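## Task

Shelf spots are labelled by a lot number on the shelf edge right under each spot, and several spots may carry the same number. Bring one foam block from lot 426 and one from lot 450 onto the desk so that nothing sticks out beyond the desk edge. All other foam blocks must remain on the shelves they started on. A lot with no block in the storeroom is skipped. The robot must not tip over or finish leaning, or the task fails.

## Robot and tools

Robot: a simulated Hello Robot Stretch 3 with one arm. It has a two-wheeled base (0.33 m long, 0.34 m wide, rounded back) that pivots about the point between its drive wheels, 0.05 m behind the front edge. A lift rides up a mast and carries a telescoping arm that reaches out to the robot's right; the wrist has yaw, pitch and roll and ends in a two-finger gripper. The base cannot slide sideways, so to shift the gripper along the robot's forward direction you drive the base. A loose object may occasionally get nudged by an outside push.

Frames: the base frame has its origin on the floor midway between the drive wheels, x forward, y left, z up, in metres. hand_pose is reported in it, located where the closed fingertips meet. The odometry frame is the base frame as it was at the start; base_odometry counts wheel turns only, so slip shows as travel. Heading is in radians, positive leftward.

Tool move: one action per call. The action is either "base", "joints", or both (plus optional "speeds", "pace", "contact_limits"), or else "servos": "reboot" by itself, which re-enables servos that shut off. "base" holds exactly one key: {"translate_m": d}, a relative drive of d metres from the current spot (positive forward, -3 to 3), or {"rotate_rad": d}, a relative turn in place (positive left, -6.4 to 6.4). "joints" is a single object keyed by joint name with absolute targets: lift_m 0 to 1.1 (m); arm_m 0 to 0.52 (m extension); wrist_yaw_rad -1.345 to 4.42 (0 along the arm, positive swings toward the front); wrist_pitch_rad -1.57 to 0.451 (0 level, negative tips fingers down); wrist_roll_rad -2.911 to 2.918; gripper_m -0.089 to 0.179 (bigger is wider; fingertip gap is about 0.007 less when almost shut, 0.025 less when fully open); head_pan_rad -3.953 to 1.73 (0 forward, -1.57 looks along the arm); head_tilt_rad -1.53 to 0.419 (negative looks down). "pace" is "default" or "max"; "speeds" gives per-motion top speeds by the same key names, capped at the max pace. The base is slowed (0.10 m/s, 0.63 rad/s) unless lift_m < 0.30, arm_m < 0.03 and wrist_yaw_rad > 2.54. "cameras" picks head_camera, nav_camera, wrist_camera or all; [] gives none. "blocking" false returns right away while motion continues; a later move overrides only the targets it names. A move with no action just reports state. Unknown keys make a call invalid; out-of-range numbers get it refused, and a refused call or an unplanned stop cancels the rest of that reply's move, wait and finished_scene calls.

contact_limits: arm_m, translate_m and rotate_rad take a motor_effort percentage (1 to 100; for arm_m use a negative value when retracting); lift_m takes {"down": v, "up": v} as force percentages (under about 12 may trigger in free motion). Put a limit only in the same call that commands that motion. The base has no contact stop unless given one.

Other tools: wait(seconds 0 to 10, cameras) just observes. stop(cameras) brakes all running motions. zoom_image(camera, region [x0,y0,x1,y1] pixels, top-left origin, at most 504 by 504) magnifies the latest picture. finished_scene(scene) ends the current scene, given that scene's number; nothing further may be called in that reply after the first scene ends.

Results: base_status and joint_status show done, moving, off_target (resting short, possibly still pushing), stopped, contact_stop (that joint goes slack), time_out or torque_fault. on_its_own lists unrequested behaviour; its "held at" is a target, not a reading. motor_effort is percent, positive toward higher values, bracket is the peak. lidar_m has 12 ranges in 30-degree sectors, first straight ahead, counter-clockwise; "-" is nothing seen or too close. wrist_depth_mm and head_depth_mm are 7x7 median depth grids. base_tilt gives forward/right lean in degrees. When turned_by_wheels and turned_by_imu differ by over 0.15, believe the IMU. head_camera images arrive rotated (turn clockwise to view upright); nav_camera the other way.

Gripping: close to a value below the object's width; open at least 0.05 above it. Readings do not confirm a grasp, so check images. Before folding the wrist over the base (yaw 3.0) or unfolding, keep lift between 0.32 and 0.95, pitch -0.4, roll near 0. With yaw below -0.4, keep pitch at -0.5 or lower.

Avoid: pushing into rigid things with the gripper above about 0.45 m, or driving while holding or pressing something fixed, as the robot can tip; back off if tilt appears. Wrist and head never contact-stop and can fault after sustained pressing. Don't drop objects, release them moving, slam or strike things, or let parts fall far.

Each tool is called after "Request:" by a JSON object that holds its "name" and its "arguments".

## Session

Request:
{"name": "move", "arguments": {"joints": {"head_pan_rad": 1.2, "head_tilt_rad": -0.3}, "pace": "max", "cameras": ["head_camera","nav_camera"]}}

Request:
{"name": "move", "arguments": {"joints": {"head_pan_rad": 0.0, "head_tilt_rad": -0.3}, "pace": "max", "cameras": ["head_camera","nav_camera"]}}

Request:
{"name": "move", "arguments": {"joints": {"head_pan_rad": -1.2, "head_tilt_rad": -0.3}, "pace": "max", "cameras": ["head_camera","nav_camera"]}}

Request:
{"name": "move", "arguments": {"joints": {"head_pan_rad": -2.4, "head_tilt_rad": -0.3}, "pace": "max", "cameras": ["head_camera","nav_camera"]}}

Request:
{"name": "move", "arguments": {"joints": {"head_pan_rad": -3.6, "head_tilt_rad": -0.3}, "pace": "max", "cameras": ["head_camera","nav_camera"]}}

Scene clock: 0.97 s.
move: done
base_odometry: x=+0.000 y=+0.000 heading=+0.000
turned_by_wheels: +0.000
turned_by_imu: +0.000
base_tilt: forward=-0.3 right=-1.3
lidar_m: 0.84 0.77 0.78 0.96 1.17 1.16 1.58 1.48 1.13 1.38 3.10 1.31
head_depth_mm: 646 666 691 720 749 781 815 / 680 705 732 764 797 833 875 / 719 750 779 815 852 895 936 / 763 796 833 874 915 968 1015 / 814 854 895 938 993 1049 1107 / 880 925 971 1017 1082 1145 1218 / 939 991 1049 1107 1179 1260 1350
base_status: not commanded
joint_positions: lift_m=+0.306 arm_m=+0.001 wrist_yaw_rad=+2.853 wrist_pitch_rad=-0.337 wrist_roll_rad=+0.000 gripper_m=+0.037 head_pan_rad=+1.233 head_tilt_rad=-0.301
joint_status: all done
measured_speeds: all 0
motor_effort: left_wheel=+0.1(0.5) right_wheel=+0.8(1.0) lift_m=+26.9(27.3) arm_m=-7.8(8.3) wrist_yaw_rad=-1.5(2.2) wrist_pitch_rad=+2.0(2.1) wrist_roll_rad=-0.2(0.3) gripper_m=+0.8(1.0) head_pan_rad=-2.3(4.7) head_tilt_rad=-2.6(6.4)
hand_pose: x=+0.0453 y=+0.0786 z=+0.3376 quat_wxyz=(+0.218, +0.707, +0.017, +0.673) (m; base frame)
wrist_depth_mm: 134 - - - - - - / 136 - - - - - - / 144 - - - - - - / 156 186 872 864 814 - - / 169 180 723 677 670 685 661 / 570 194 126 562 129 572 573 / 504 205 315 500 479 490 495
pictures: head_camera (sideways), nav_camera (sideways)
camera_calibration:
head_camera: T_world_to_cam=[[-0.0379508, -0.247622, -0.968113, 1.27571], [-0.9275, 0.369281, -0.0580953, 0.0808934], [0.371892, 0.89572, -0.243684, 0.27048], [0, 0, 0, 1]] pos_world=[0.0228534, 0.0437464, 1.30564]
nav_camera: T_world_to_cam=[[0.0739439, 0.26177, 0.962293, -1.20989], [0.947993, -0.317999, 0.0136596, 0.0266433], [0.309584, 0.911237, -0.271671, 0.304912], [0, 0, 0, 1]] pos_world=[-0.0301895, 0.0473391, 1.24674]

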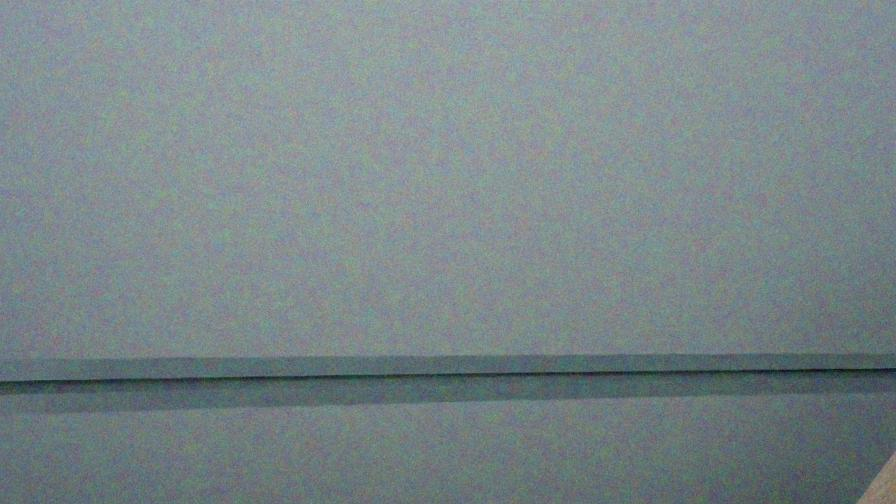

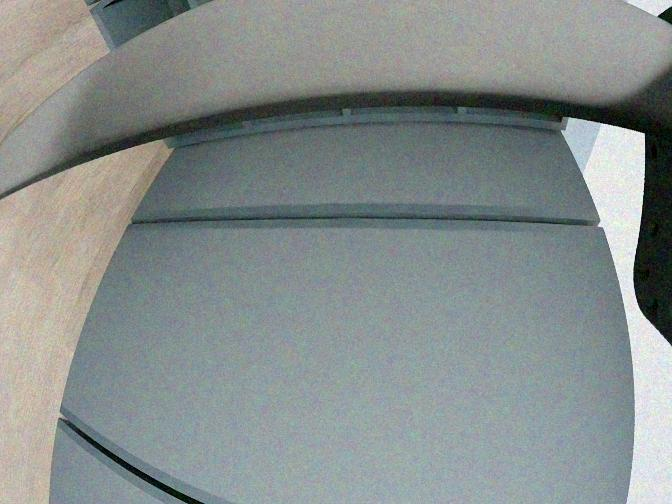

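Scene clock: 1.93 s.
move: done
base_odometry: x=+0.000 y=+0.000 heading=+0.000
turned_by_wheels: +0.000
turned_by_imu: +0.000
base_tilt: forward=-0.4 right=-1.2
lidar_m: 0.85 0.77 0.78 0.96 1.18 1.16 1.57 1.48 1.13 1.38 3.08 1.31
head_depth_mm: 1170 1248 1348 1463 1596 1762 1558 / 1037 1107 1186 1274 1376 1489 1508 / 941 992 1050 1127 1200 1295 1397 / 855 899 951 1008 1067 1138 1225 / 788 821 864 914 963 1025 1087 / 729 762 794 834 878 928 980 / 677 704 734 765 804 844 889
base_status: not commanded
joint_positions: lift_m=+0.306 arm_m=+0.001 wrist_yaw_rad=+2.853 wrist_pitch_rad=-0.337 wrist_roll_rad=+0.000 gripper_m=+0.037 head_pan_rad=-0.023 head_tilt_rad=-0.301
joint_status: all done
measured_speeds: all 0
motor_effort: left_wheel=-0.2(0.5) right_wheel=+0.5(1.2) lift_m=+26.3(27.1) arm_m=-11.2(11.2) wrist_yaw_rad=+0.4(2.2) wrist_pitch_rad=+2.0(2.2) wrist_roll_rad=+0.1(0.3) gripper_m=+0.5(0.9) head_pan_rad=+1.0(5.6) head_tilt_rad=-2.3(4.8)
hand_pose: x=+0.0453 y=+0.0786 z=+0.3376 quat_wxyz=(+0.218, +0.707, +0.017, +0.673) (m; base frame)
wrist_depth_mm: 133 - - - - - - / 136 - - - - - - / 144 - - - - - - / 156 186 866 865 826 - - / 170 181 732 669 663 681 652 / 574 194 126 565 129 578 578 / 507 205 312 501 482 494 491
pictures: head_camera (sideways), nav_camera (sideways)
camera_calibration:
head_camera: T_world_to_cam=[[-0.247211, -0.0405446, -0.968113, 1.27699], [0.0640023, 0.996259, -0.0580666, 0.0748251], [0.966846, -0.0763162, -0.243691, 0.26682], [0, 0, 0, 1]] pos_world=[0.0529242, -0.00240732, 1.30564]
nav_camera: T_world_to_cam=[[0.27182, 0.0106929, 0.962289, -1.21108], [-0.00899477, -0.999866, 0.0136512, 0.0324545], [0.962306, -0.0123662, -0.271687, 0.300981], [0, 0, 0, 1]] pos_world=[0.0398525, 0.0491221, 1.24674]

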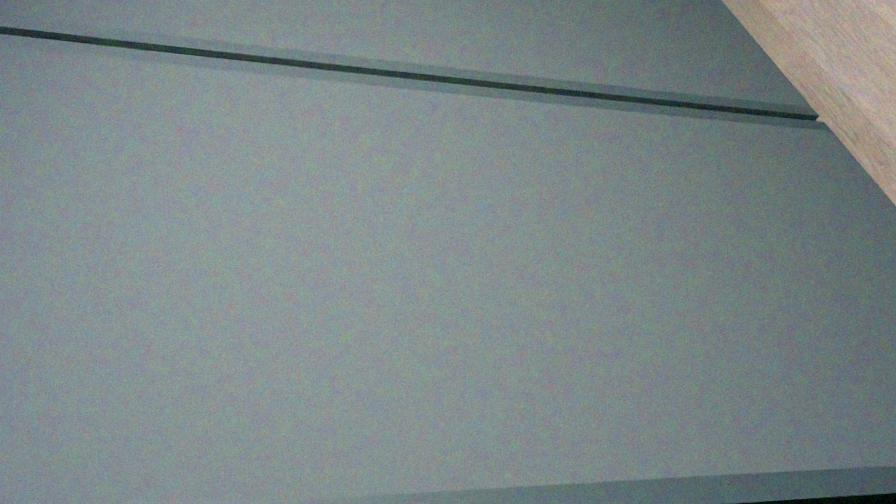

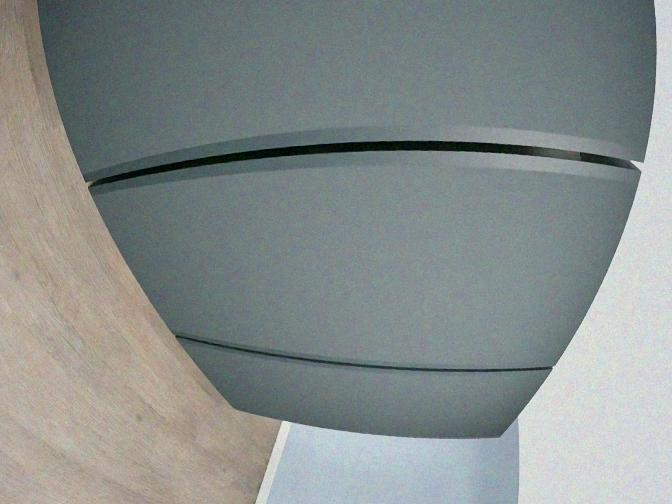

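Scene clock: 3.90 s.
move: done
base_odometry: x=+0.000 y=+0.000 heading=+0.000
turned_by_wheels: +0.000
turned_by_imu: +0.000
base_tilt: forward=-0.3 right=-1.1
lidar_m: 0.85 0.77 0.78 0.96 1.18 1.16 1.57 1.48 1.13 1.38 3.09 1.31
head_depth_mm: 2213 2244 2272 2201 1347 1873 1530 / 2609 2652 2685 2607 1538 2019 1556 / 2915 3055 3186 3247 2742 2012 1540 / 2814 2958 3105 3318 2855 1992 1541 / 2741 2889 3029 3220 2847 1990 1537 / 2664 2782 2898 3068 2872 1977 1527 / 2577 2694 2797 2938 2824 1970 1517
base_status: not commanded
joint_positions: lift_m=+0.306 arm_m=+0.001 wrist_yaw_rad=+2.853 wrist_pitch_rad=-0.337 wrist_roll_rad=+0.000 gripper_m=+0.037 head_pan_rad=-1.208 head_tilt_rad=-0.301
joint_status: all done
measured_speeds: translate_m=+0.000 rotate_rad=+0.000 lift_m=+0.000 arm_m=+0.000 wrist_yaw_rad=+0.000 wrist_pitch_rad=+0.000 wrist_roll_rad=+0.000 head_pan_rad=+0.024 head_tilt_rad=+0.000
motor_effort: left_wheel=-0.1(0.8) right_wheel=+0.8(1.2) lift_m=+26.9(27.1) arm_m=-12.4(13.0) wrist_yaw_rad=+0.0(1.9) wrist_pitch_rad=+2.1(2.2) wrist_roll_rad=+0.0(0.3) gripper_m=+0.1(0.9) head_pan_rad=+4.0(4.4) head_tilt_rad=-0.4(6.6)
hand_pose: x=+0.0453 y=+0.0786 z=+0.3376 quat_wxyz=(+0.218, +0.707, +0.017, +0.673) (m; base frame)
wrist_depth_mm: 133 - - - - - - / 136 - - - - - - / 145 - - - - - - / 156 186 884 873 820 - - / 169 180 737 662 659 683 659 / 567 193 126 561 129 571 573 / 501 205 314 500 485 491 487
pictures: head_camera (sideways), nav_camera (sideways)
camera_calibration:
head_camera: T_world_to_cam=[[-0.13063, 0.213753, -0.968114, 1.27628], [0.947077, 0.315709, -0.0580844, 0.0694139], [0.293227, -0.924466, -0.243682, 0.270962], [0, 0, 0, 1]] pos_world=[0.0215257, -0.0442276, 1.30564]
nav_camera: T_world_to_cam=[[0.11223, -0.247773, 0.962296, -1.21013], [-0.929711, -0.368037, 0.0136668, 0.0380418], [0.350774, -0.896191, -0.271662, 0.304629], [0, 0, 0, 1]] pos_world=[0.0643248, -0.0128319, 1.24674]

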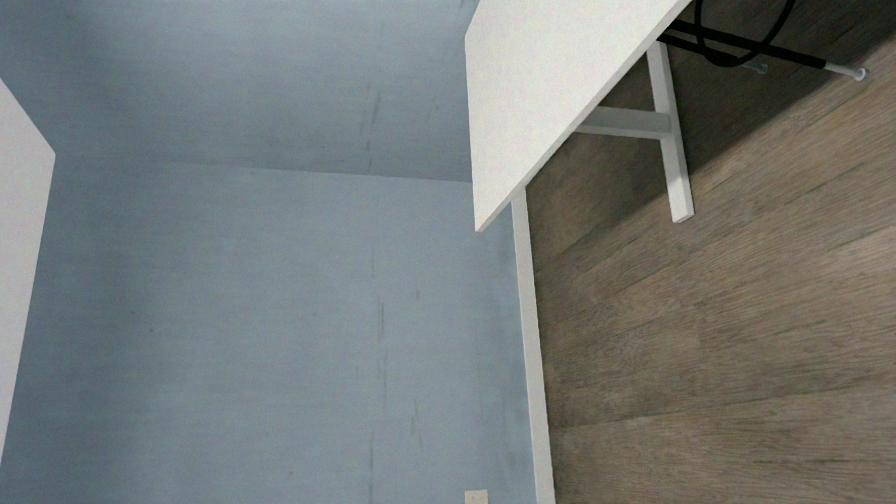

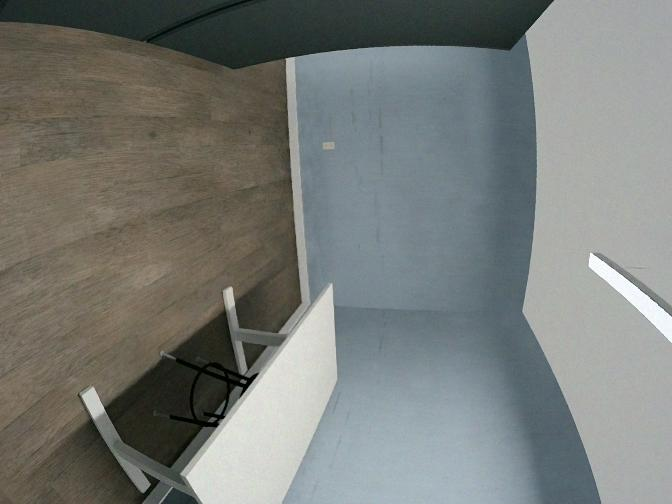

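Scene clock: 4.87 s.
move: done
base_odometry: x=+0.000 y=+0.000 heading=+0.000
turned_by_wheels: +0.000
turned_by_imu: +0.000
base_tilt: forward=-0.3 right=-1.3
lidar_m: 0.84 0.77 0.78 0.96 1.17 1.16 1.57 1.48 1.13 1.38 3.08 1.31
head_depth_mm: 1296 1353 1405 1491 1562 1644 1569 / 1288 1353 1412 1486 1561 1649 1560 / 1291 1357 1416 1497 1568 1673 1544 / 1304 1365 1431 1497 1583 1663 1535 / 1310 1375 1436 1511 1589 1692 1530 / 1319 1383 1439 1530 1582 1688 1526 / 1318 1377 1449 1522 1279 1693 1383
base_status: not commanded
joint_positions: lift_m=+0.306 arm_m=+0.001 wrist_yaw_rad=+2.853 wrist_pitch_rad=-0.337 wrist_roll_rad=+0.000 gripper_m=+0.037 head_pan_rad=-2.433 head_tilt_rad=-0.301
joint_status: all done
measured_speeds: all 0
motor_effort: left_wheel=-0.6(0.6) right_wheel=+0.5(1.5) lift_m=+27.0(27.1) arm_m=-12.2(12.9) wrist_yaw_rad=-0.3(1.7) wrist_pitch_rad=+2.1(2.1) wrist_roll_rad=-0.1(0.3) gripper_m=+0.3(0.9) head_pan_rad=+2.6(4.8) head_tilt_rad=+1.9(6.1)
hand_pose: x=+0.0453 y=+0.0786 z=+0.3376 quat_wxyz=(+0.218, +0.707, +0.017, +0.673) (m; base frame)
wrist_depth_mm: 133 - - - - - - / 136 - - - - - - / 144 - - - - - - / 155 186 888 866 821 - - / 169 180 730 672 665 688 662 / 571 193 126 558 129 578 573 / 503 204 313 502 482 495 491
pictures: head_camera (sideways), nav_camera (sideways)
camera_calibration:
head_camera: T_world_to_cam=[[0.156704, 0.19545, -0.968113, 1.27454], [0.618527, -0.783614, -0.0580843, 0.0714528], [-0.76998, -0.589702, -0.243686, 0.27738], [0, 0, 0, 1]] pos_world=[-0.0303427, -0.0295454, 1.30564]
nav_camera: T_world_to_cam=[[-0.194952, -0.189699, 0.962293, -1.20825], [-0.66189, 0.749477, 0.0136528, 0.0364199], [-0.723806, -0.63427, -0.271672, 0.311206], [0, 0, 0, 1]] pos_world=[0.013807, -0.0591116, 1.24674]

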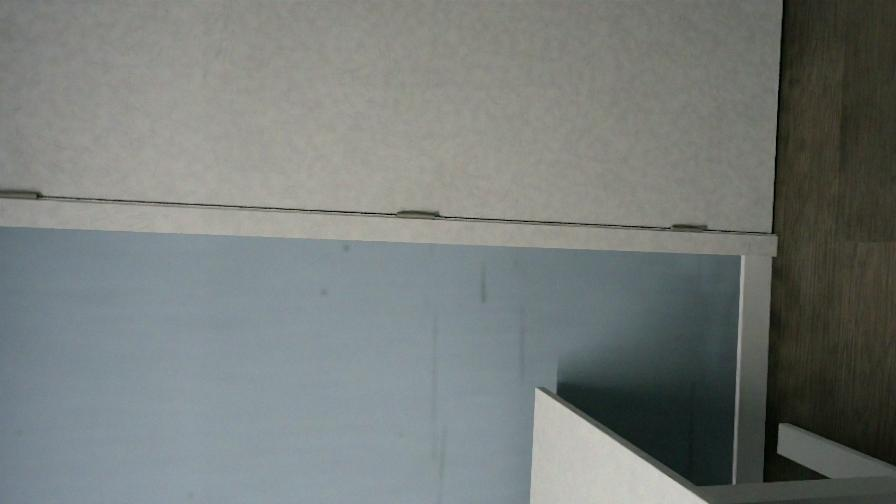

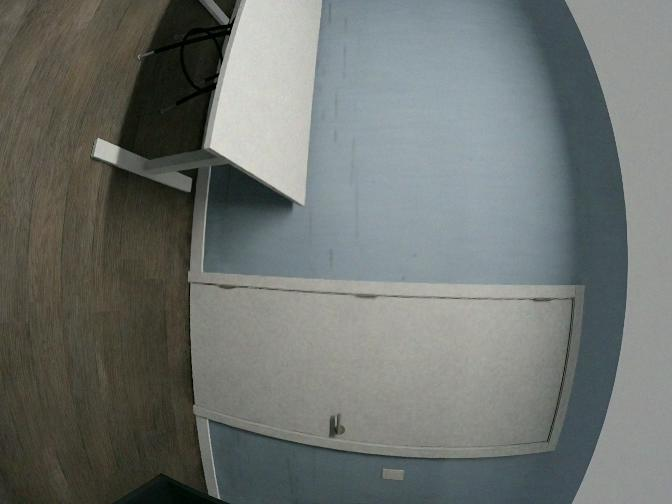

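Scene clock: 6.87 s.
move: done
base_odometry: x=+0.000 y=+0.000 heading=+0.000
turned_by_wheels: +0.000
turned_by_imu: +0.000
base_tilt: forward=-0.3 right=-1.3
lidar_m: 0.84 0.77 0.78 0.96 1.17 1.17 1.57 1.48 1.13 1.38 3.10 1.31
head_depth_mm: 988 1072 1287 1236 1549 1345 1475 / 1394 1372 1224 1155 1198 1268 1368 / 1457 1495 1586 1622 1692 1677 1437 / 1516 1570 1656 1699 1720 1824 1490 / 1585 1648 1749 1792 1710 1871 1540 / 1494 1571 1682 1692 1700 1800 1530 / 1339 1386 1477 1547 1634 1743 1521
base_status: not commanded
joint_positions: lift_m=+0.306 arm_m=+0.001 wrist_yaw_rad=+2.853 wrist_pitch_rad=-0.337 wrist_roll_rad=+0.000 gripper_m=+0.037 head_pan_rad=-3.608 head_tilt_rad=-0.301
joint_status: all done
measured_speeds: translate_m=+0.000 rotate_rad=+0.000 lift_m=+0.000 arm_m=+0.000 wrist_yaw_rad=+0.000 wrist_pitch_rad=+0.000 wrist_roll_rad=+0.000 head_pan_rad=+0.024 head_tilt_rad=+0.000
motor_effort: left_wheel=+0.0(0.6) right_wheel=+0.5(1.2) lift_m=+26.8(27.4) arm_m=-12.2(12.9) wrist_yaw_rad=-0.7(2.2) wrist_pitch_rad=+2.1(2.1) wrist_roll_rad=-0.1(0.3) gripper_m=+0.6(1.2) head_pan_rad=+3.2(4.6) head_tilt_rad=+3.7(3.7)
hand_pose: x=+0.0453 y=+0.0786 z=+0.3376 quat_wxyz=(+0.218, +0.707, +0.017, +0.673) (m; base frame)
wrist_depth_mm: 133 - - - - - - / 136 - - - - - - / 144 - - - - - - / 155 186 871 869 809 - - / 169 181 732 679 664 684 654 / 571 193 126 562 129 570 576 / 504 205 315 498 485 495 487
pictures: head_camera (sideways), nav_camera (sideways)
camera_calibration:
head_camera: T_world_to_cam=[[0.240725, -0.069332, -0.968114, 1.27402], [-0.484939, -0.872617, -0.0580885, 0.0781579], [-0.840765, 0.483459, -0.243682, 0.27783], [0, 0, 0, 1]] pos_world=[-0.0351971, 0.0222132, 1.30564]
nav_camera: T_world_to_cam=[[-0.250153, 0.106836, 0.962294, -1.20791], [0.436704, 0.899501, 0.0136584, 0.0297572], [-0.864125, 0.423655, -0.271669, 0.312073], [0, 0, 0, 1]] pos_world=[-0.0454877, -0.0299288, 1.24674]

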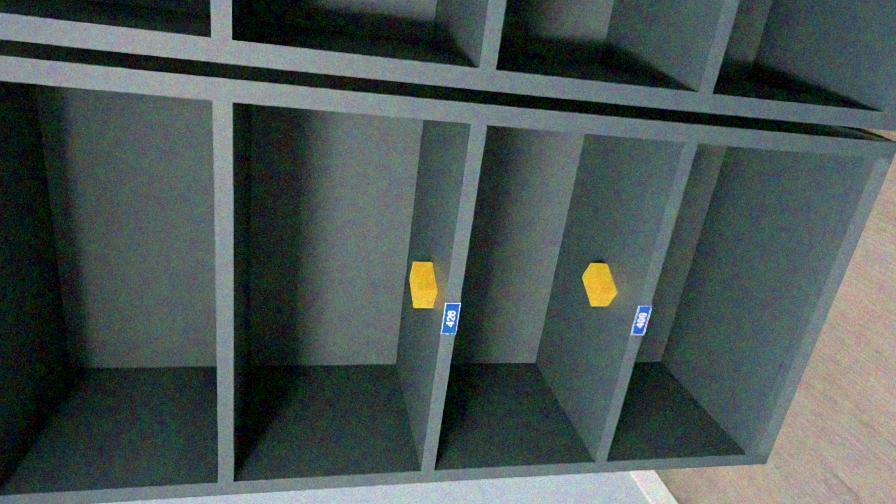

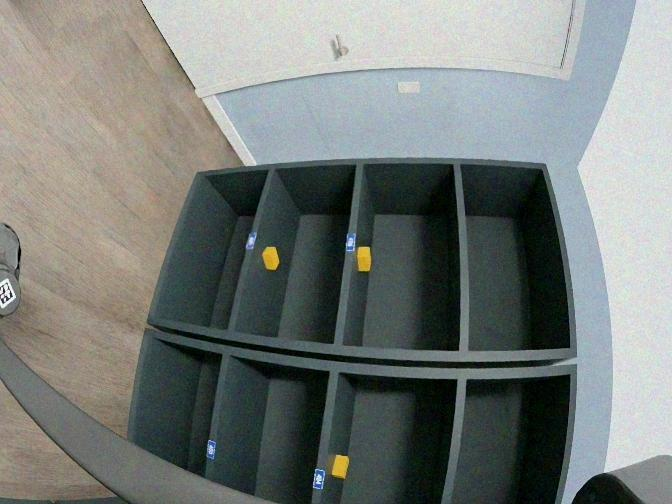

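Request:
{"name": "move", "arguments": {"joints": {"head_pan_rad": -3.93, "head_tilt_rad": -0.35}, "pace": "max", "cameras": ["head_camera","nav_camera"]}}

Request:
{"name": "zoom_image", "arguments": {"camera": "head_camera", "region": [350, 0, 750, 250]}}

Request:
{"name": "zoom_image", "arguments": {"camera": "head_camera", "region": [350, 250, 750, 500]}}

Request:
{"name": "zoom_image", "arguments": {"camera": "nav_camera", "region": [150, 250, 400, 500]}}

Scene clock: 19.13 s.
move: done
base_odometry: x=+0.000 y=+0.000 heading=+0.000
turned_by_wheels: +0.000
turned_by_imu: +0.000
base_tilt: forward=-0.3 right=-1.2
lidar_m: 0.84 0.77 0.78 0.96 1.18 1.16 1.57 1.48 1.13 1.38 3.10 1.31
head_depth_mm: - - - - - - - / - - - - - - - / 1373 1418 1528 1566 1595 1717 1443 / 1140 1214 1449 1322 1453 1658 1425 / 1054 1071 1210 1208 1291 1366 1419 / 1411 1444 1571 1666 1556 1696 1439 / 1425 1476 1596 1692 1464 1757 1450
base_status: not commanded
joint_positions: lift_m=+0.306 arm_m=+0.001 wrist_yaw_rad=+2.853 wrist_pitch_rad=-0.337 wrist_roll_rad=+0.000 gripper_m=+0.037 head_pan_rad=-3.933 head_tilt_rad=-0.344
joint_status: all done
measured_speeds: all 0
motor_effort: left_wheel=-0.3(0.4) right_wheel=+0.6(1.3) lift_m=+26.8(26.9) arm_m=-12.1(12.8) wrist_yaw_rad=+0.7(1.2) wrist_pitch_rad=+2.1(2.1) wrist_roll_rad=-0.2(0.3) gripper_m=+0.7(0.9) head_pan_rad=-2.8(3.5) head_tilt_rad=-3.3(5.4)
hand_pose: x=+0.0453 y=+0.0786 z=+0.3376 quat_wxyz=(+0.218, +0.707, +0.017, +0.673) (m; base frame)
wrist_depth_mm: 133 - - - - - - / 136 - - - - - - / 144 - - - - - - / 155 186 865 871 830 - - / 169 180 730 675 665 686 661 / 569 193 126 566 129 573 575 / 509 205 314 494 485 492 491
pictures: head_camera (sideways), nav_camera (sideways)
camera_calibration:
head_camera: T_world_to_cam=[[0.234856, -0.171759, -0.956735, 1.25926], [-0.736183, -0.674145, -0.0596893, 0.0817907], [-0.634726, 0.71835, -0.284773, 0.330086], [0, 0, 0, 1]] pos_world=[-0.0260183, 0.0343108, 1.30366]
nav_camera: T_world_to_cam=[[-0.231743, 0.210179, 0.9498, -1.19175], [0.700443, 0.713591, 0.0129927, 0.0290228], [-0.675037, 0.668291, -0.312588, 0.364215], [0, 0, 0, 1]] pos_world=[-0.0506503, -0.0136299, 1.2454]

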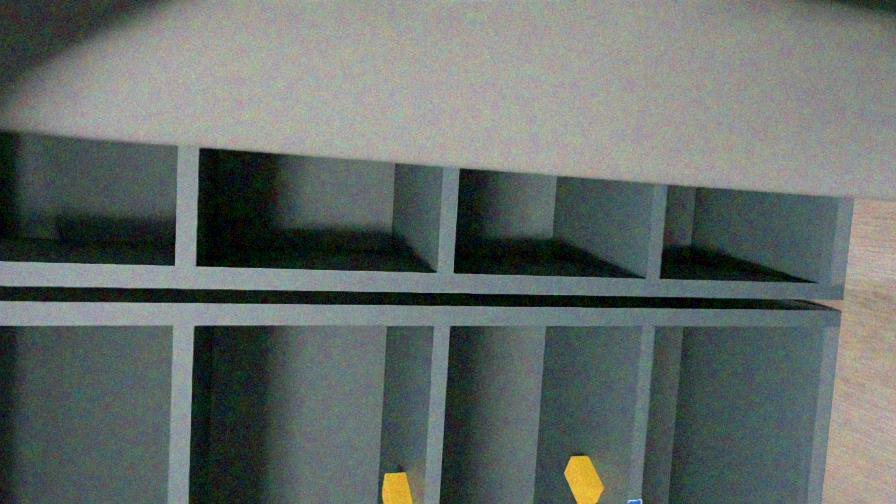

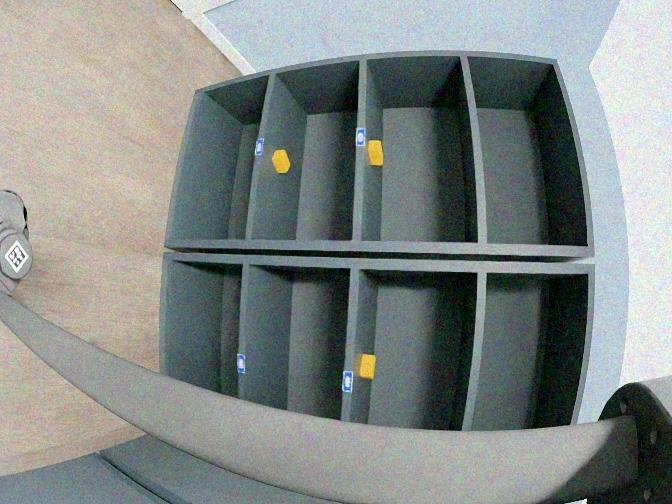

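Scaled by 1.260 from the camera's 896x504 image, which has a finer 1280x720 frame.

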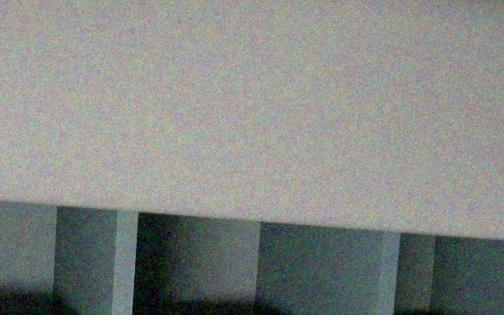

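Scaled by 1.260 from the camera's 896x504 image, which has a finer 1280x720 frame.

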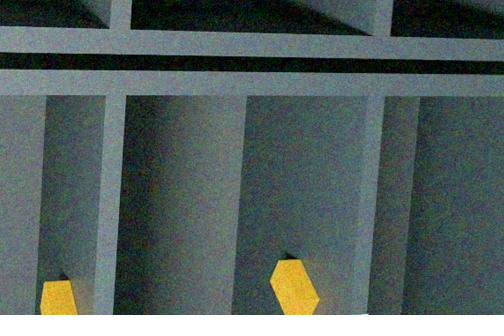

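Scaled by 2.016 from the camera's 672x504 image, which has a finer 792x594 frame.

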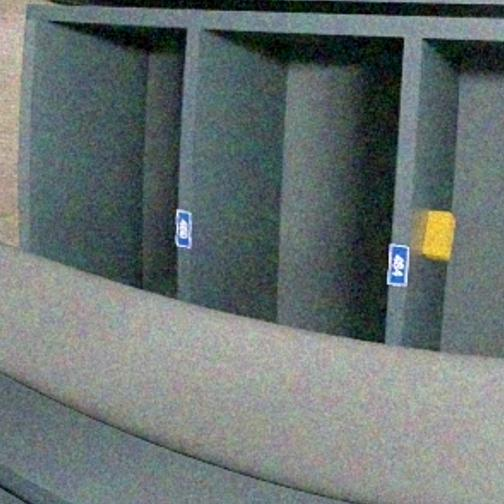

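Request:
{"name": "move", "arguments": {"base": {"translate_m": -0.77}, "joints": {"head_pan_rad": -1.57, "head_tilt_rad": -0.3}, "pace": "max", "cameras": []}}

Request:
{"name": "move", "arguments": {"base": {"rotate_rad": -2.478}, "joints": {"lift_m": 0.9}, "pace": "max", "cameras": []}}

Request:
{"name": "move", "arguments": {"joints": {"wrist_yaw_rad": 0, "wrist_pitch_rad": -0.4, "gripper_m": 0.17}, "pace": "max", "cameras": ["head_camera", "wrist_camera","nav_camera"]}}

Request:
{"name": "zoom_image", "arguments": {"camera": "head_camera", "region": [392, 100, 892, 400]}}

Scene clock: 53.33 s.
move: done
base_odometry: x=-0.770 y=+0.000 heading=+0.000
turned_by_wheels: +0.000
turned_by_imu: +0.000
base_tilt: forward=-0.3 right=-1.1
lidar_m: 1.49 1.37 1.38 0.77 0.92 0.83 0.97 0.90 0.90 1.04 1.40 2.32
head_depth_mm: 922 948 973 996 1031 1059 1058 / 1015 1048 1074 1112 1151 1187 1233 / 1128 1165 1208 1252 1286 1347 1400 / 1263 1315 1365 1420 1384 1564 1498 / 1461 1518 1591 1668 1296 1780 1541 / 1703 1778 1881 1924 1295 1124 1215 / 2036 2171 2308 2226 1282 1022 1514
base_status: done
joint_positions: lift_m=+0.306 arm_m=+0.001 wrist_yaw_rad=+2.853 wrist_pitch_rad=-0.337 wrist_roll_rad=+0.000 gripper_m=+0.037 head_pan_rad=-1.570 head_tilt_rad=-0.300
joint_status: all done
measured_speeds: all 0
motor_effort: left_wheel=-6.2(11.4) right_wheel=-3.2(13.5) lift_m=+26.2(27.3) arm_m=-11.9(12.8) wrist_yaw_rad=+0.1(2.0) wrist_pitch_rad=+2.1(2.2) wrist_roll_rad=+0.0(0.4) gripper_m=+0.5(1.2) head_pan_rad=-3.1(5.7) head_tilt_rad=+5.5(8.2)
hand_pose: x=+0.0453 y=+0.0786 z=+0.3376 quat_wxyz=(+0.218, +0.707, +0.017, +0.673) (m; base frame)
wrist_depth_mm: 133 - - - - - - / 136 - - - - - - / 144 161 - - - - - / 155 168 856 862 868 841 859 / 167 181 725 668 670 679 682 / 572 192 126 560 129 577 574 / 503 204 315 497 482 494 490
pictures: none
No camera images: "cameras" was empty.

Scene clock: 58.20 s.
move: done
base_odometry: x=-0.770 y=+0.000 heading=-2.478
turned_by_wheels: -2.478
turned_by_imu: -2.438
base_tilt: forward=-0.3 right=-1.2
lidar_m: 0.89 0.93 1.03 1.79 1.92 1.42 1.37 1.42 0.78 1.13 0.83 0.93
head_depth_mm: 971 751 1049 1038 788 1008 903 / 969 774 1063 1103 778 1214 927 / 971 796 1065 1099 827 1199 919 / 965 821 1065 1101 783 1202 919 / 974 847 1064 1103 777 1192 908 / 971 710 1066 1099 803 1184 909 / 970 735 1065 1104 796 1173 905
base_status: done
joint_positions: lift_m=+0.900 arm_m=+0.001 wrist_yaw_rad=+2.853 wrist_pitch_rad=-0.338 wrist_roll_rad=+0.000 gripper_m=+0.037 head_pan_rad=-1.570 head_tilt_rad=-0.300
joint_status: all done
measured_speeds: all 0
motor_effort: left_wheel=+7.6(12.8) right_wheel=-9.8(13.2) lift_m=+26.7(33.1) arm_m=-11.5(13.1) wrist_yaw_rad=-0.1(2.2) wrist_pitch_rad=+2.2(2.4) wrist_roll_rad=+0.1(0.3) gripper_m=+1.0(1.0) head_pan_rad=-2.4(3.6) head_tilt_rad=+4.8(6.0)
hand_pose: x=+0.0452 y=+0.0785 z=+0.9310 quat_wxyz=(+0.218, +0.707, +0.018, +0.673) (m; base frame)
wrist_depth_mm: 134 - - - - - - / 136 - - - - - - / 145 - - - - - - / 156 185 - - - - - / 172 181 - - - - - / - 193 126 - 129 - - / - 205 - - - - -
pictures: none
No camera images: "cameras" was empty.

Scene clock: 60.07 s.
move: done
base_odometry: x=-0.770 y=+0.000 heading=-2.478
turned_by_wheels: +0.000
turned_by_imu: +0.000
base_tilt: forward=-0.3 right=-1.2
lidar_m: 0.90 0.93 1.04 1.78 1.92 1.42 1.37 1.43 0.78 1.13 0.82 0.93
head_depth_mm: 975 753 1051 1033 788 1002 899 / 971 776 1064 1101 781 1211 925 / 971 796 1065 1094 825 1206 920 / 973 816 1070 1102 781 1192 917 / 971 849 1060 1098 777 1187 911 / 968 711 1064 1100 804 1180 913 / 968 733 1063 1104 796 1179 902
base_status: not commanded
joint_positions: lift_m=+0.900 arm_m=+0.001 wrist_yaw_rad=+0.003 wrist_pitch_rad=-0.411 wrist_roll_rad=+0.000 gripper_m=+0.170 head_pan_rad=-1.570 head_tilt_rad=-0.300
joint_status: all done
measured_speeds: all 0
motor_effort: left_wheel=+7.0(7.8) right_wheel=-9.4(10.2) lift_m=+24.0(26.7) arm_m=-11.3(12.2) wrist_yaw_rad=-2.2(7.5) wrist_pitch_rad=+1.7(5.7) wrist_roll_rad=-0.1(0.3) gripper_m=+0.4(83.5) head_pan_rad=-2.5(3.2) head_tilt_rad=+4.5(4.8)
hand_pose: x=-0.0208 y=-0.3708 z=+0.9142 quat_wxyz=(+0.693, +0.146, -0.692, -0.144) (m; base frame)
wrist_depth_mm: - - - - - - - / - - - - - - - / - - - - - - - / - - - - - - - / - 143 - - - 140 - / 117 126 - - - - - / 116 - - - - - 106
pictures: head_camera (sideways), nav_camera (sideways), wrist_camera
camera_calibration:
head_camera: T_world_to_cam=[[-0.0464518, 0.244461, -0.968546, 1.27634], [0.997512, -0.0401129, -0.0579655, 0.0689807], [-0.0530215, -0.968829, -0.24199, 0.270872], [0, 0, 0, 1]] pos_world=[0.00484139, -0.0468206, 1.30574]
nav_camera: T_world_to_cam=[[0.0172468, -0.269883, 0.962739, -1.21019], [-0.999793, -0.0150521, 0.0136911, 0.0384841], [0.0107962, -0.962776, -0.270087, 0.304659], [0, 0, 0, 1]] pos_world=[0.0560589, -0.0327116, 1.24685]
wrist_camera: T_world_to_cam=[[-0.998887, -0.039947, -0.0250625, -0.00611493], [-0.00250442, 0.575642, -0.817698, 0.993388], [0.0470916, -0.816725, -0.575102, 0.390058], [0, 0, 0, 1]] pos_world=[-0.0219887, -0.25351, 1.03646]

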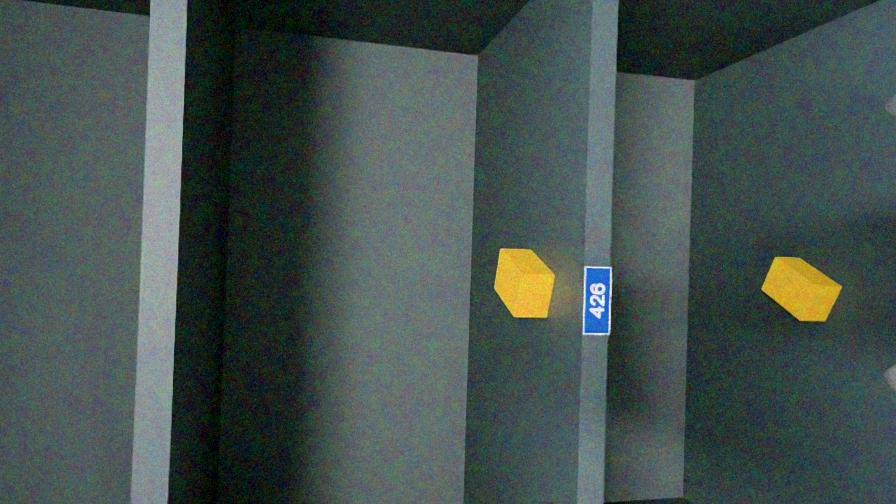

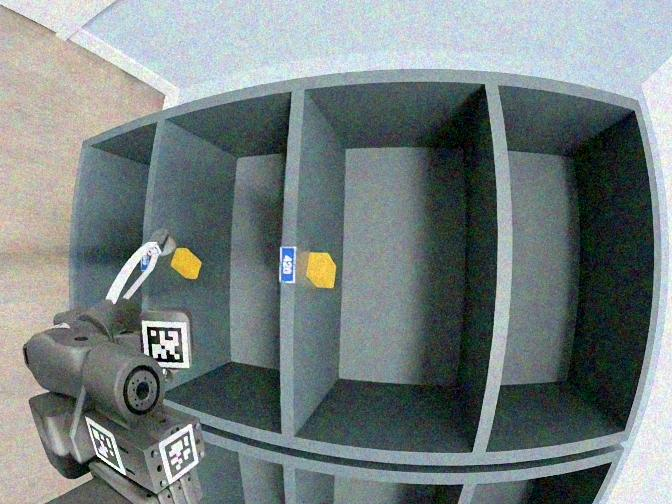

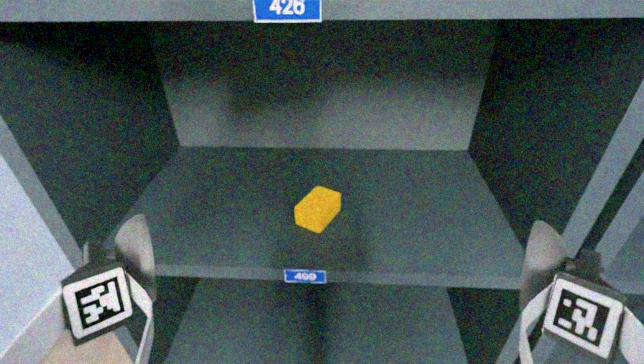

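Scaled by 1.008 from the camera's 896x504 image, which has a finer 1280x720 frame.

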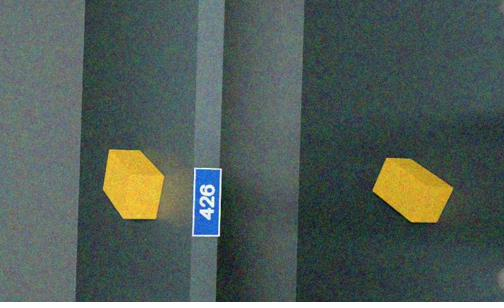

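Request:
{"name": "move", "arguments": {"base": {"translate_m": 0.035}, "joints": {"lift_m": 1.05, "arm_m": 0.2}, "pace": "max", "cameras": ["wrist_camera","head_camera"]}}

Scene clock: 70.17 s.
move: done
base_odometry: x=-0.797 y=-0.022 heading=-2.478
turned_by_wheels: +0.000
turned_by_imu: +0.000
base_tilt: forward=-0.3 right=-1.2
lidar_m: 0.86 0.89 1.02 1.78 1.97 1.45 1.41 1.46 0.79 1.13 0.80 0.89
head_depth_mm: 971 755 1061 - 787 1094 932 / 970 773 1058 311 - 1209 928 / 969 795 1059 287 294 1196 920 / 971 822 1065 388 304 1152 904 / 971 843 1064 1101 811 1182 912 / 968 713 1062 1103 801 1184 908 / 965 736 1065 1100 795 1145 908
base_status: done
joint_positions: lift_m=+1.050 arm_m=+0.200 wrist_yaw_rad=+0.003 wrist_pitch_rad=-0.415 wrist_roll_rad=+0.000 gripper_m=+0.170 head_pan_rad=-1.570 head_tilt_rad=-0.300
joint_status: all done
measured_speeds: all 0
motor_effort: left_wheel=+6.5(12.0) right_wheel=+2.6(7.8) lift_m=+26.4(32.4) arm_m=+12.4(14.5) wrist_yaw_rad=-2.2(3.7) wrist_pitch_rad=+2.1(2.3) wrist_roll_rad=+0.1(0.3) gripper_m=+0.8(1.2) head_pan_rad=-2.0(2.8) head_tilt_rad=+2.1(3.6)
hand_pose: x=-0.0209 y=-0.5698 z=+1.0635 quat_wxyz=(+0.692, +0.147, -0.691, -0.145) (m; base frame)
wrist_depth_mm: - - - - - - 595 / - - - - - - - / - - - 376 - - - / - - - - - - - / - 143 - 309 - - - / - 124 - - - - - / - - - 659 - - 106
pictures: head_camera (sideways), wrist_camera
camera_calibration:
head_camera: T_world_to_cam=[[-0.0464518, 0.244461, -0.968546, 1.27634], [0.997512, -0.0401129, -0.0579655, 0.0689807], [-0.0530215, -0.968829, -0.24199, 0.270872], [0, 0, 0, 1]] pos_world=[0.00484139, -0.0468206, 1.30574]
wrist_camera: T_world_to_cam=[[-0.998902, -0.0394493, -0.0252627, -0.00986576], [-0.00219615, 0.578127, -0.815944, 1.22964], [0.0467935, -0.814993, -0.577579, 0.31701], [0, 0, 0, 1]] pos_world=[-0.0219885, -0.452914, 1.18616]

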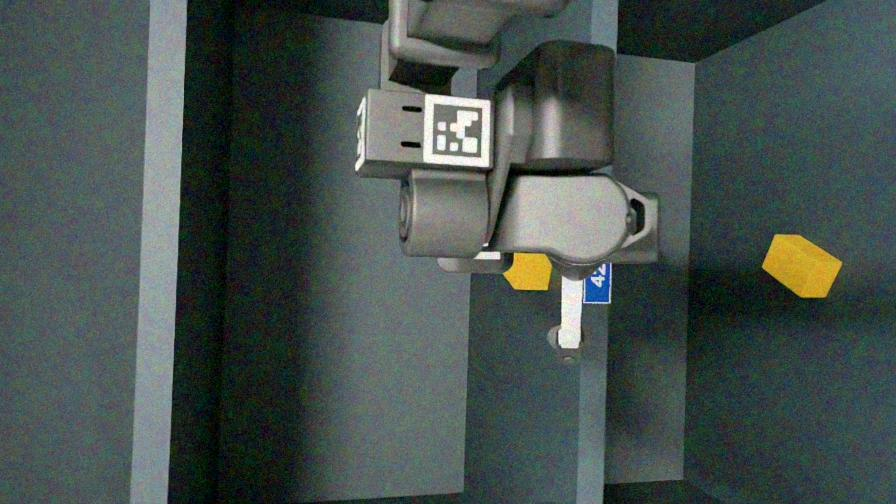

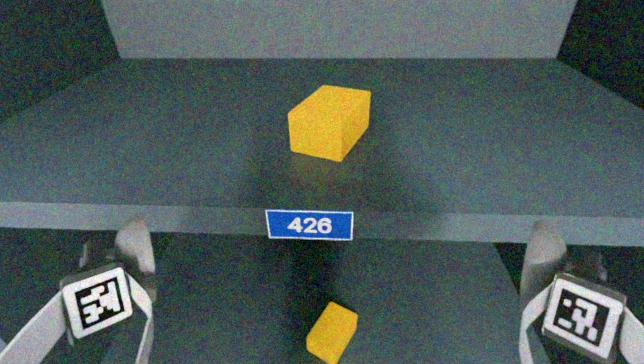

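Request:
{"name": "move", "arguments": {"base": {"translate_m": 0.09}, "joints": {"wrist_yaw_rad": -0.38, "arm_m": 0.3}, "pace": "max", "cameras": ["wrist_camera"]}}

Scene clock: 90.27 s.
move: done
base_odometry: x=-0.868 y=-0.077 heading=-2.477
turned_by_wheels: +0.000
turned_by_imu: +0.000
base_tilt: forward=-0.3 right=-1.2
lidar_m: 0.77 0.80 0.99 1.49 2.10 1.55 1.49 1.55 0.84 1.13 0.76 0.80
head_depth_mm: 972 756 1059 - 785 1194 932 / 973 778 1054 407 705 1211 925 / 975 798 1052 375 695 1202 907 / 969 825 1070 397 698 1193 915 / 971 848 1064 1105 813 1191 910 / 971 714 1066 1104 803 1176 908 / 936 735 968 981 794 1036 901
base_status: done
joint_positions: lift_m=+1.050 arm_m=+0.300 wrist_yaw_rad=-0.377 wrist_pitch_rad=-0.415 wrist_roll_rad=+0.000 gripper_m=+0.170 head_pan_rad=-1.570 head_tilt_rad=-0.300
joint_status: all done
measured_speeds: all 0
motor_effort: left_wheel=+8.0(11.9) right_wheel=+0.9(8.3) lift_m=+29.5(29.5) arm_m=+7.6(14.7) wrist_yaw_rad=-2.5(6.7) wrist_pitch_rad=+2.2(2.3) wrist_roll_rad=+0.1(0.3) gripper_m=+0.7(1.0) head_pan_rad=-1.5(2.8) head_tilt_rad=+1.1(2.6)
hand_pose: x=-0.1044 y=-0.6539 z=+1.0635 quat_wxyz=(+0.653, +0.013, -0.707, -0.273) (m; base frame)
wrist_depth_mm: - - - - 639 - - / - - - - - - - / - - - - - - - / - - - - - - - / - 143 - - - - - / - 124 - 234 - 134 - / - - 226 243 - - 106
pictures: wrist_camera
camera_calibration:
wrist_camera: T_world_to_cam=[[-0.942267, 0.333913, -0.025203, 0.15344], [0.21238, 0.537729, -0.81593, 1.27407], [-0.258897, -0.774177, -0.5776, 0.247126], [0, 0, 0, 1]] pos_world=[-0.0620262, -0.545023, 1.18616]

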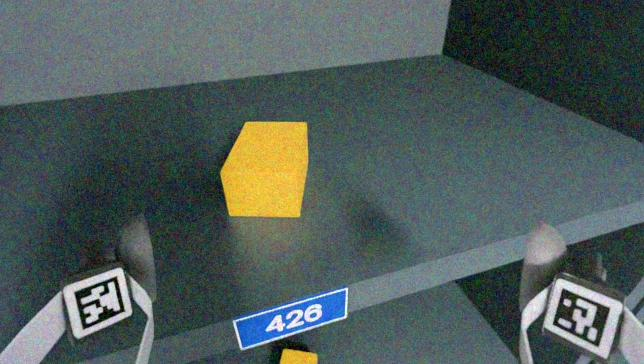

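Request:
{"name": "move", "arguments": {"joints": {"lift_m": 1.002}, "pace": "max", "cameras": []}}

Request:
{"name": "move", "arguments": {"joints": {"arm_m": 0.462}, "contact_limits": {"arm_m": 30}, "cameras": ["wrist_camera"]}}

Request:
{"name": "move", "arguments": {"joints": {"gripper_m": 0.03}, "cameras": ["wrist_camera"]}}

Request:
{"name": "move", "arguments": {"joints": {"lift_m": 1.06}, "cameras": ["wrist_camera"]}}

Scene clock: 104.20 s.
move: done
base_odometry: x=-0.868 y=-0.077 heading=-2.477
turned_by_wheels: +0.000
turned_by_imu: +0.000
base_tilt: forward=-0.4 right=-1.2
lidar_m: 0.77 0.80 0.99 1.49 2.09 1.55 1.49 1.55 0.84 1.13 0.76 0.80
head_depth_mm: 969 754 1068 1095 - 1188 931 / 970 775 1066 426 612 1215 928 / 973 798 1065 393 368 1209 911 / 965 828 1065 1100 410 1192 918 / 971 849 1065 1099 812 1193 910 / 971 714 1063 1099 802 1183 908 / 938 738 970 981 793 1031 907
base_status: not commanded
joint_positions: lift_m=+1.002 arm_m=+0.300 wrist_yaw_rad=-0.377 wrist_pitch_rad=-0.415 wrist_roll_rad=+0.000 gripper_m=+0.170 head_pan_rad=-1.570 head_tilt_rad=-0.300
joint_status: all done
measured_speeds: all 0
motor_effort: left_wheel=+7.7(8.4) right_wheel=+1.0(1.4) lift_m=+26.9(28.6) arm_m=-11.9(13.0) wrist_yaw_rad=-3.1(4.3) wrist_pitch_rad=+2.2(2.3) wrist_roll_rad=+0.1(0.3) gripper_m=+0.3(1.0) head_pan_rad=-1.6(2.2) head_tilt_rad=+1.0(1.5)
hand_pose: x=-0.1044 y=-0.6539 z=+1.0154 quat_wxyz=(+0.653, +0.013, -0.707, -0.273) (m; base frame)
wrist_depth_mm: - - - - - - - / - - - - - - - / - - - - - - - / - - - - - - - / - 143 - 206 - - - / - 124 199 215 - 134 - / - - - - - - 106
pictures: none
No camera images: "cameras" was empty.

Scene clock: 106.63 s.
move: done
base_odometry: x=-0.868 y=-0.077 heading=-2.477
turned_by_wheels: +0.000
turned_by_imu: +0.000
base_tilt: forward=-0.2 right=-1.1
lidar_m: 0.77 0.81 0.99 1.50 2.10 1.54 1.49 1.56 0.84 1.13 0.76 0.80
head_depth_mm: 974 756 1071 1108 - 1168 931 / 970 777 1066 436 726 1210 927 / 972 798 1069 543 721 1208 908 / 968 826 1064 563 760 1196 914 / 968 848 1064 1104 809 1189 910 / 967 718 1063 1100 802 1172 907 / 945 742 968 977 797 1036 904
base_status: not commanded
joint_positions: lift_m=+1.002 arm_m=+0.462 wrist_yaw_rad=-0.377 wrist_pitch_rad=-0.415 wrist_roll_rad=+0.000 gripper_m=+0.170 head_pan_rad=-1.570 head_tilt_rad=-0.300
joint_status: all done
measured_speeds: all 0
motor_effort: left_wheel=+8.0(8.3) right_wheel=+0.2(1.1) lift_m=+27.2(29.5) arm_m=+12.8(14.9) wrist_yaw_rad=-2.8(4.2) wrist_pitch_rad=+2.2(2.3) wrist_roll_rad=-0.2(0.3) gripper_m=+0.6(1.0) head_pan_rad=-1.5(2.1) head_tilt_rad=+0.1(1.5)
contact_limits: arm_m 30 (drawing in: default 31, maximum 55; extending or still: default 39, maximum 69)
hand_pose: x=-0.1044 y=-0.8159 z=+1.0155 quat_wxyz=(+0.653, +0.013, -0.707, -0.273) (m; base frame)
wrist_depth_mm: 335 - - - - 510 - / - - - - - - - / - - - - - - - / - - - 172 - - - / - 143 - 142 147 - - / - 126 129 121 124 164 - / 147 151 150 126 145 152 106
pictures: wrist_camera
camera_calibration:
wrist_camera: T_world_to_cam=[[-0.942267, 0.333913, -0.025203, 0.206324], [0.21238, 0.537729, -0.81593, 1.32202], [-0.258897, -0.774177, -0.5776, 0.0939844], [0, 0, 0, 1]] pos_world=[-0.0620262, -0.707023, 1.13816]

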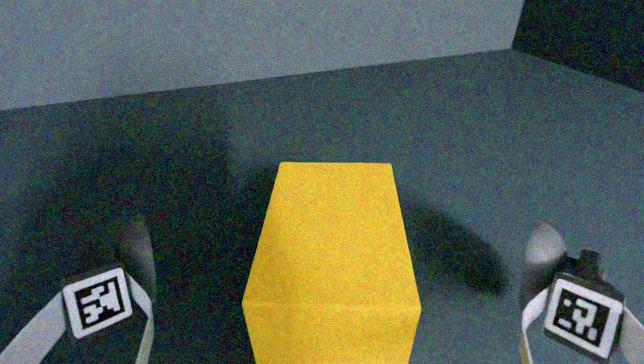

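Scene clock: 108.57 s.
move: done
base_odometry: x=-0.868 y=-0.077 heading=-2.477
turned_by_wheels: +0.000
turned_by_imu: +0.000
base_tilt: forward=-0.2 right=-1.1
lidar_m: 0.77 0.81 0.99 1.50 2.09 1.54 1.49 1.55 0.84 1.13 0.76 0.80
head_depth_mm: 972 758 1070 1100 - 1170 931 / 969 779 1066 437 724 1209 925 / 970 801 1067 542 719 1199 908 / 970 825 1063 564 758 1195 917 / 970 847 1064 1103 810 1188 909 / 971 716 1068 1105 802 1176 906 / 938 738 971 983 796 1041 902
base_status: not commanded
joint_positions: lift_m=+1.002 arm_m=+0.462 wrist_yaw_rad=-0.377 wrist_pitch_rad=-0.415 wrist_roll_rad=+0.000 gripper_m=+0.031 head_pan_rad=-1.570 head_tilt_rad=-0.300
joint_status: all done
measured_speeds: all 0
motor_effort: left_wheel=+7.5(8.1) right_wheel=+0.7(1.2) lift_m=+24.3(27.5) arm_m=+10.6(12.7) wrist_yaw_rad=-2.2(4.4) wrist_pitch_rad=+2.2(2.3) wrist_roll_rad=-0.2(0.3) gripper_m=-19.3(91.5) head_pan_rad=-1.4(2.1) head_tilt_rad=-0.6(1.0)
contact_limits: arm_m 30 (drawing in: default 31, maximum 55; extending or still: default 39, maximum 69)
hand_pose: x=-0.1044 y=-0.8159 z=+1.0155 quat_wxyz=(+0.653, +0.013, -0.707, -0.273) (m; base frame)
wrist_depth_mm: 334 - - - - 505 - / - - - - - - - / - - - - - - - / - - - 172 - - - / - - 151 142 147 - - / - - 129 121 126 123 168 / 155 147 146 126 132 122 151
pictures: wrist_camera
camera_calibration:
wrist_camera: T_world_to_cam=[[-0.942267, 0.333913, -0.025203, 0.206324], [0.21238, 0.537729, -0.81593, 1.32202], [-0.258897, -0.774177, -0.5776, 0.0939844], [0, 0, 0, 1]] pos_world=[-0.0620262, -0.707023, 1.13816]

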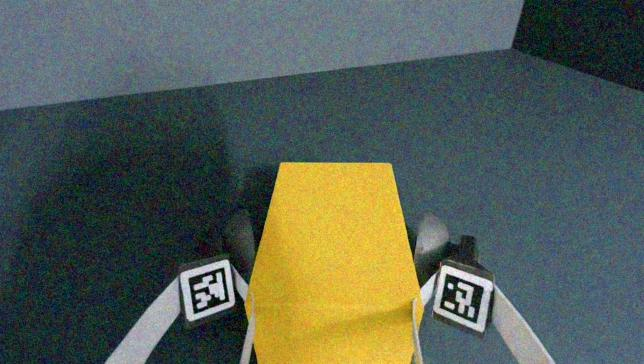

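Scene clock: 109.93 s.
move: done
base_odometry: x=-0.868 y=-0.077 heading=-2.477
turned_by_wheels: +0.000
turned_by_imu: +0.000
base_tilt: forward=-0.4 right=-1.2
lidar_m: 0.77 0.80 0.99 1.49 2.09 1.54 1.49 1.56 0.84 1.13 0.76 0.80
head_depth_mm: 973 756 1052 1090 784 1188 931 / 973 776 1044 993 779 1210 927 / 971 799 1046 620 773 1207 907 / 970 824 1055 599 819 1188 918 / 970 847 1068 1106 810 1188 914 / 970 715 1066 1104 801 1181 911 / 939 738 969 979 795 1034 903
base_status: not commanded
joint_positions: lift_m=+1.060 arm_m=+0.462 wrist_yaw_rad=-0.377 wrist_pitch_rad=-0.415 wrist_roll_rad=+0.000 gripper_m=+0.031 head_pan_rad=-1.570 head_tilt_rad=-0.300
joint_status: all done
measured_speeds: all 0
motor_effort: left_wheel=+7.5(8.3) right_wheel=+0.1(1.1) lift_m=+29.2(32.7) arm_m=+8.4(10.2) wrist_yaw_rad=-3.0(4.1) wrist_pitch_rad=+2.2(2.3) wrist_roll_rad=-0.2(0.3) gripper_m=-18.6(19.2) head_pan_rad=-1.2(1.9) head_tilt_rad=-0.9(1.7)
contact_limits: arm_m 30 (drawing in: default 31, maximum 55; extending or still: default 39, maximum 69)
hand_pose: x=-0.1044 y=-0.8159 z=+1.0734 quat_wxyz=(+0.653, +0.013, -0.707, -0.273) (m; base frame)
wrist_depth_mm: 334 - - - - 508 - / - - - - - - - / - - - - - - - / - - - 178 - - - / - - 151 145 149 - - / - - 130 121 126 - - / - - 125 125 122 110 -
pictures: wrist_camera
camera_calibration:
wrist_camera: T_world_to_cam=[[-0.942251, 0.333959, -0.0252061, 0.207823], [0.212465, 0.537887, -0.815804, 1.36931], [-0.258887, -0.774047, -0.577779, 0.127791], [0, 0, 0, 1]] pos_world=[-0.0620263, -0.707023, 1.19616]

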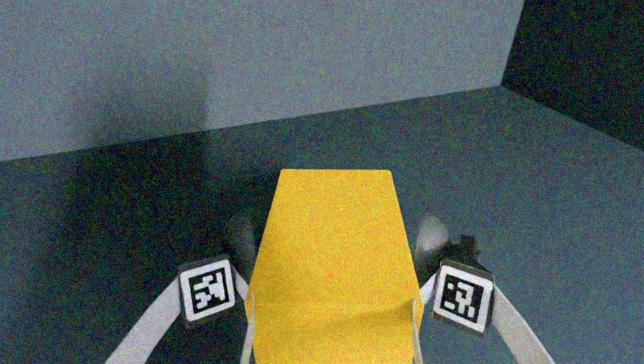

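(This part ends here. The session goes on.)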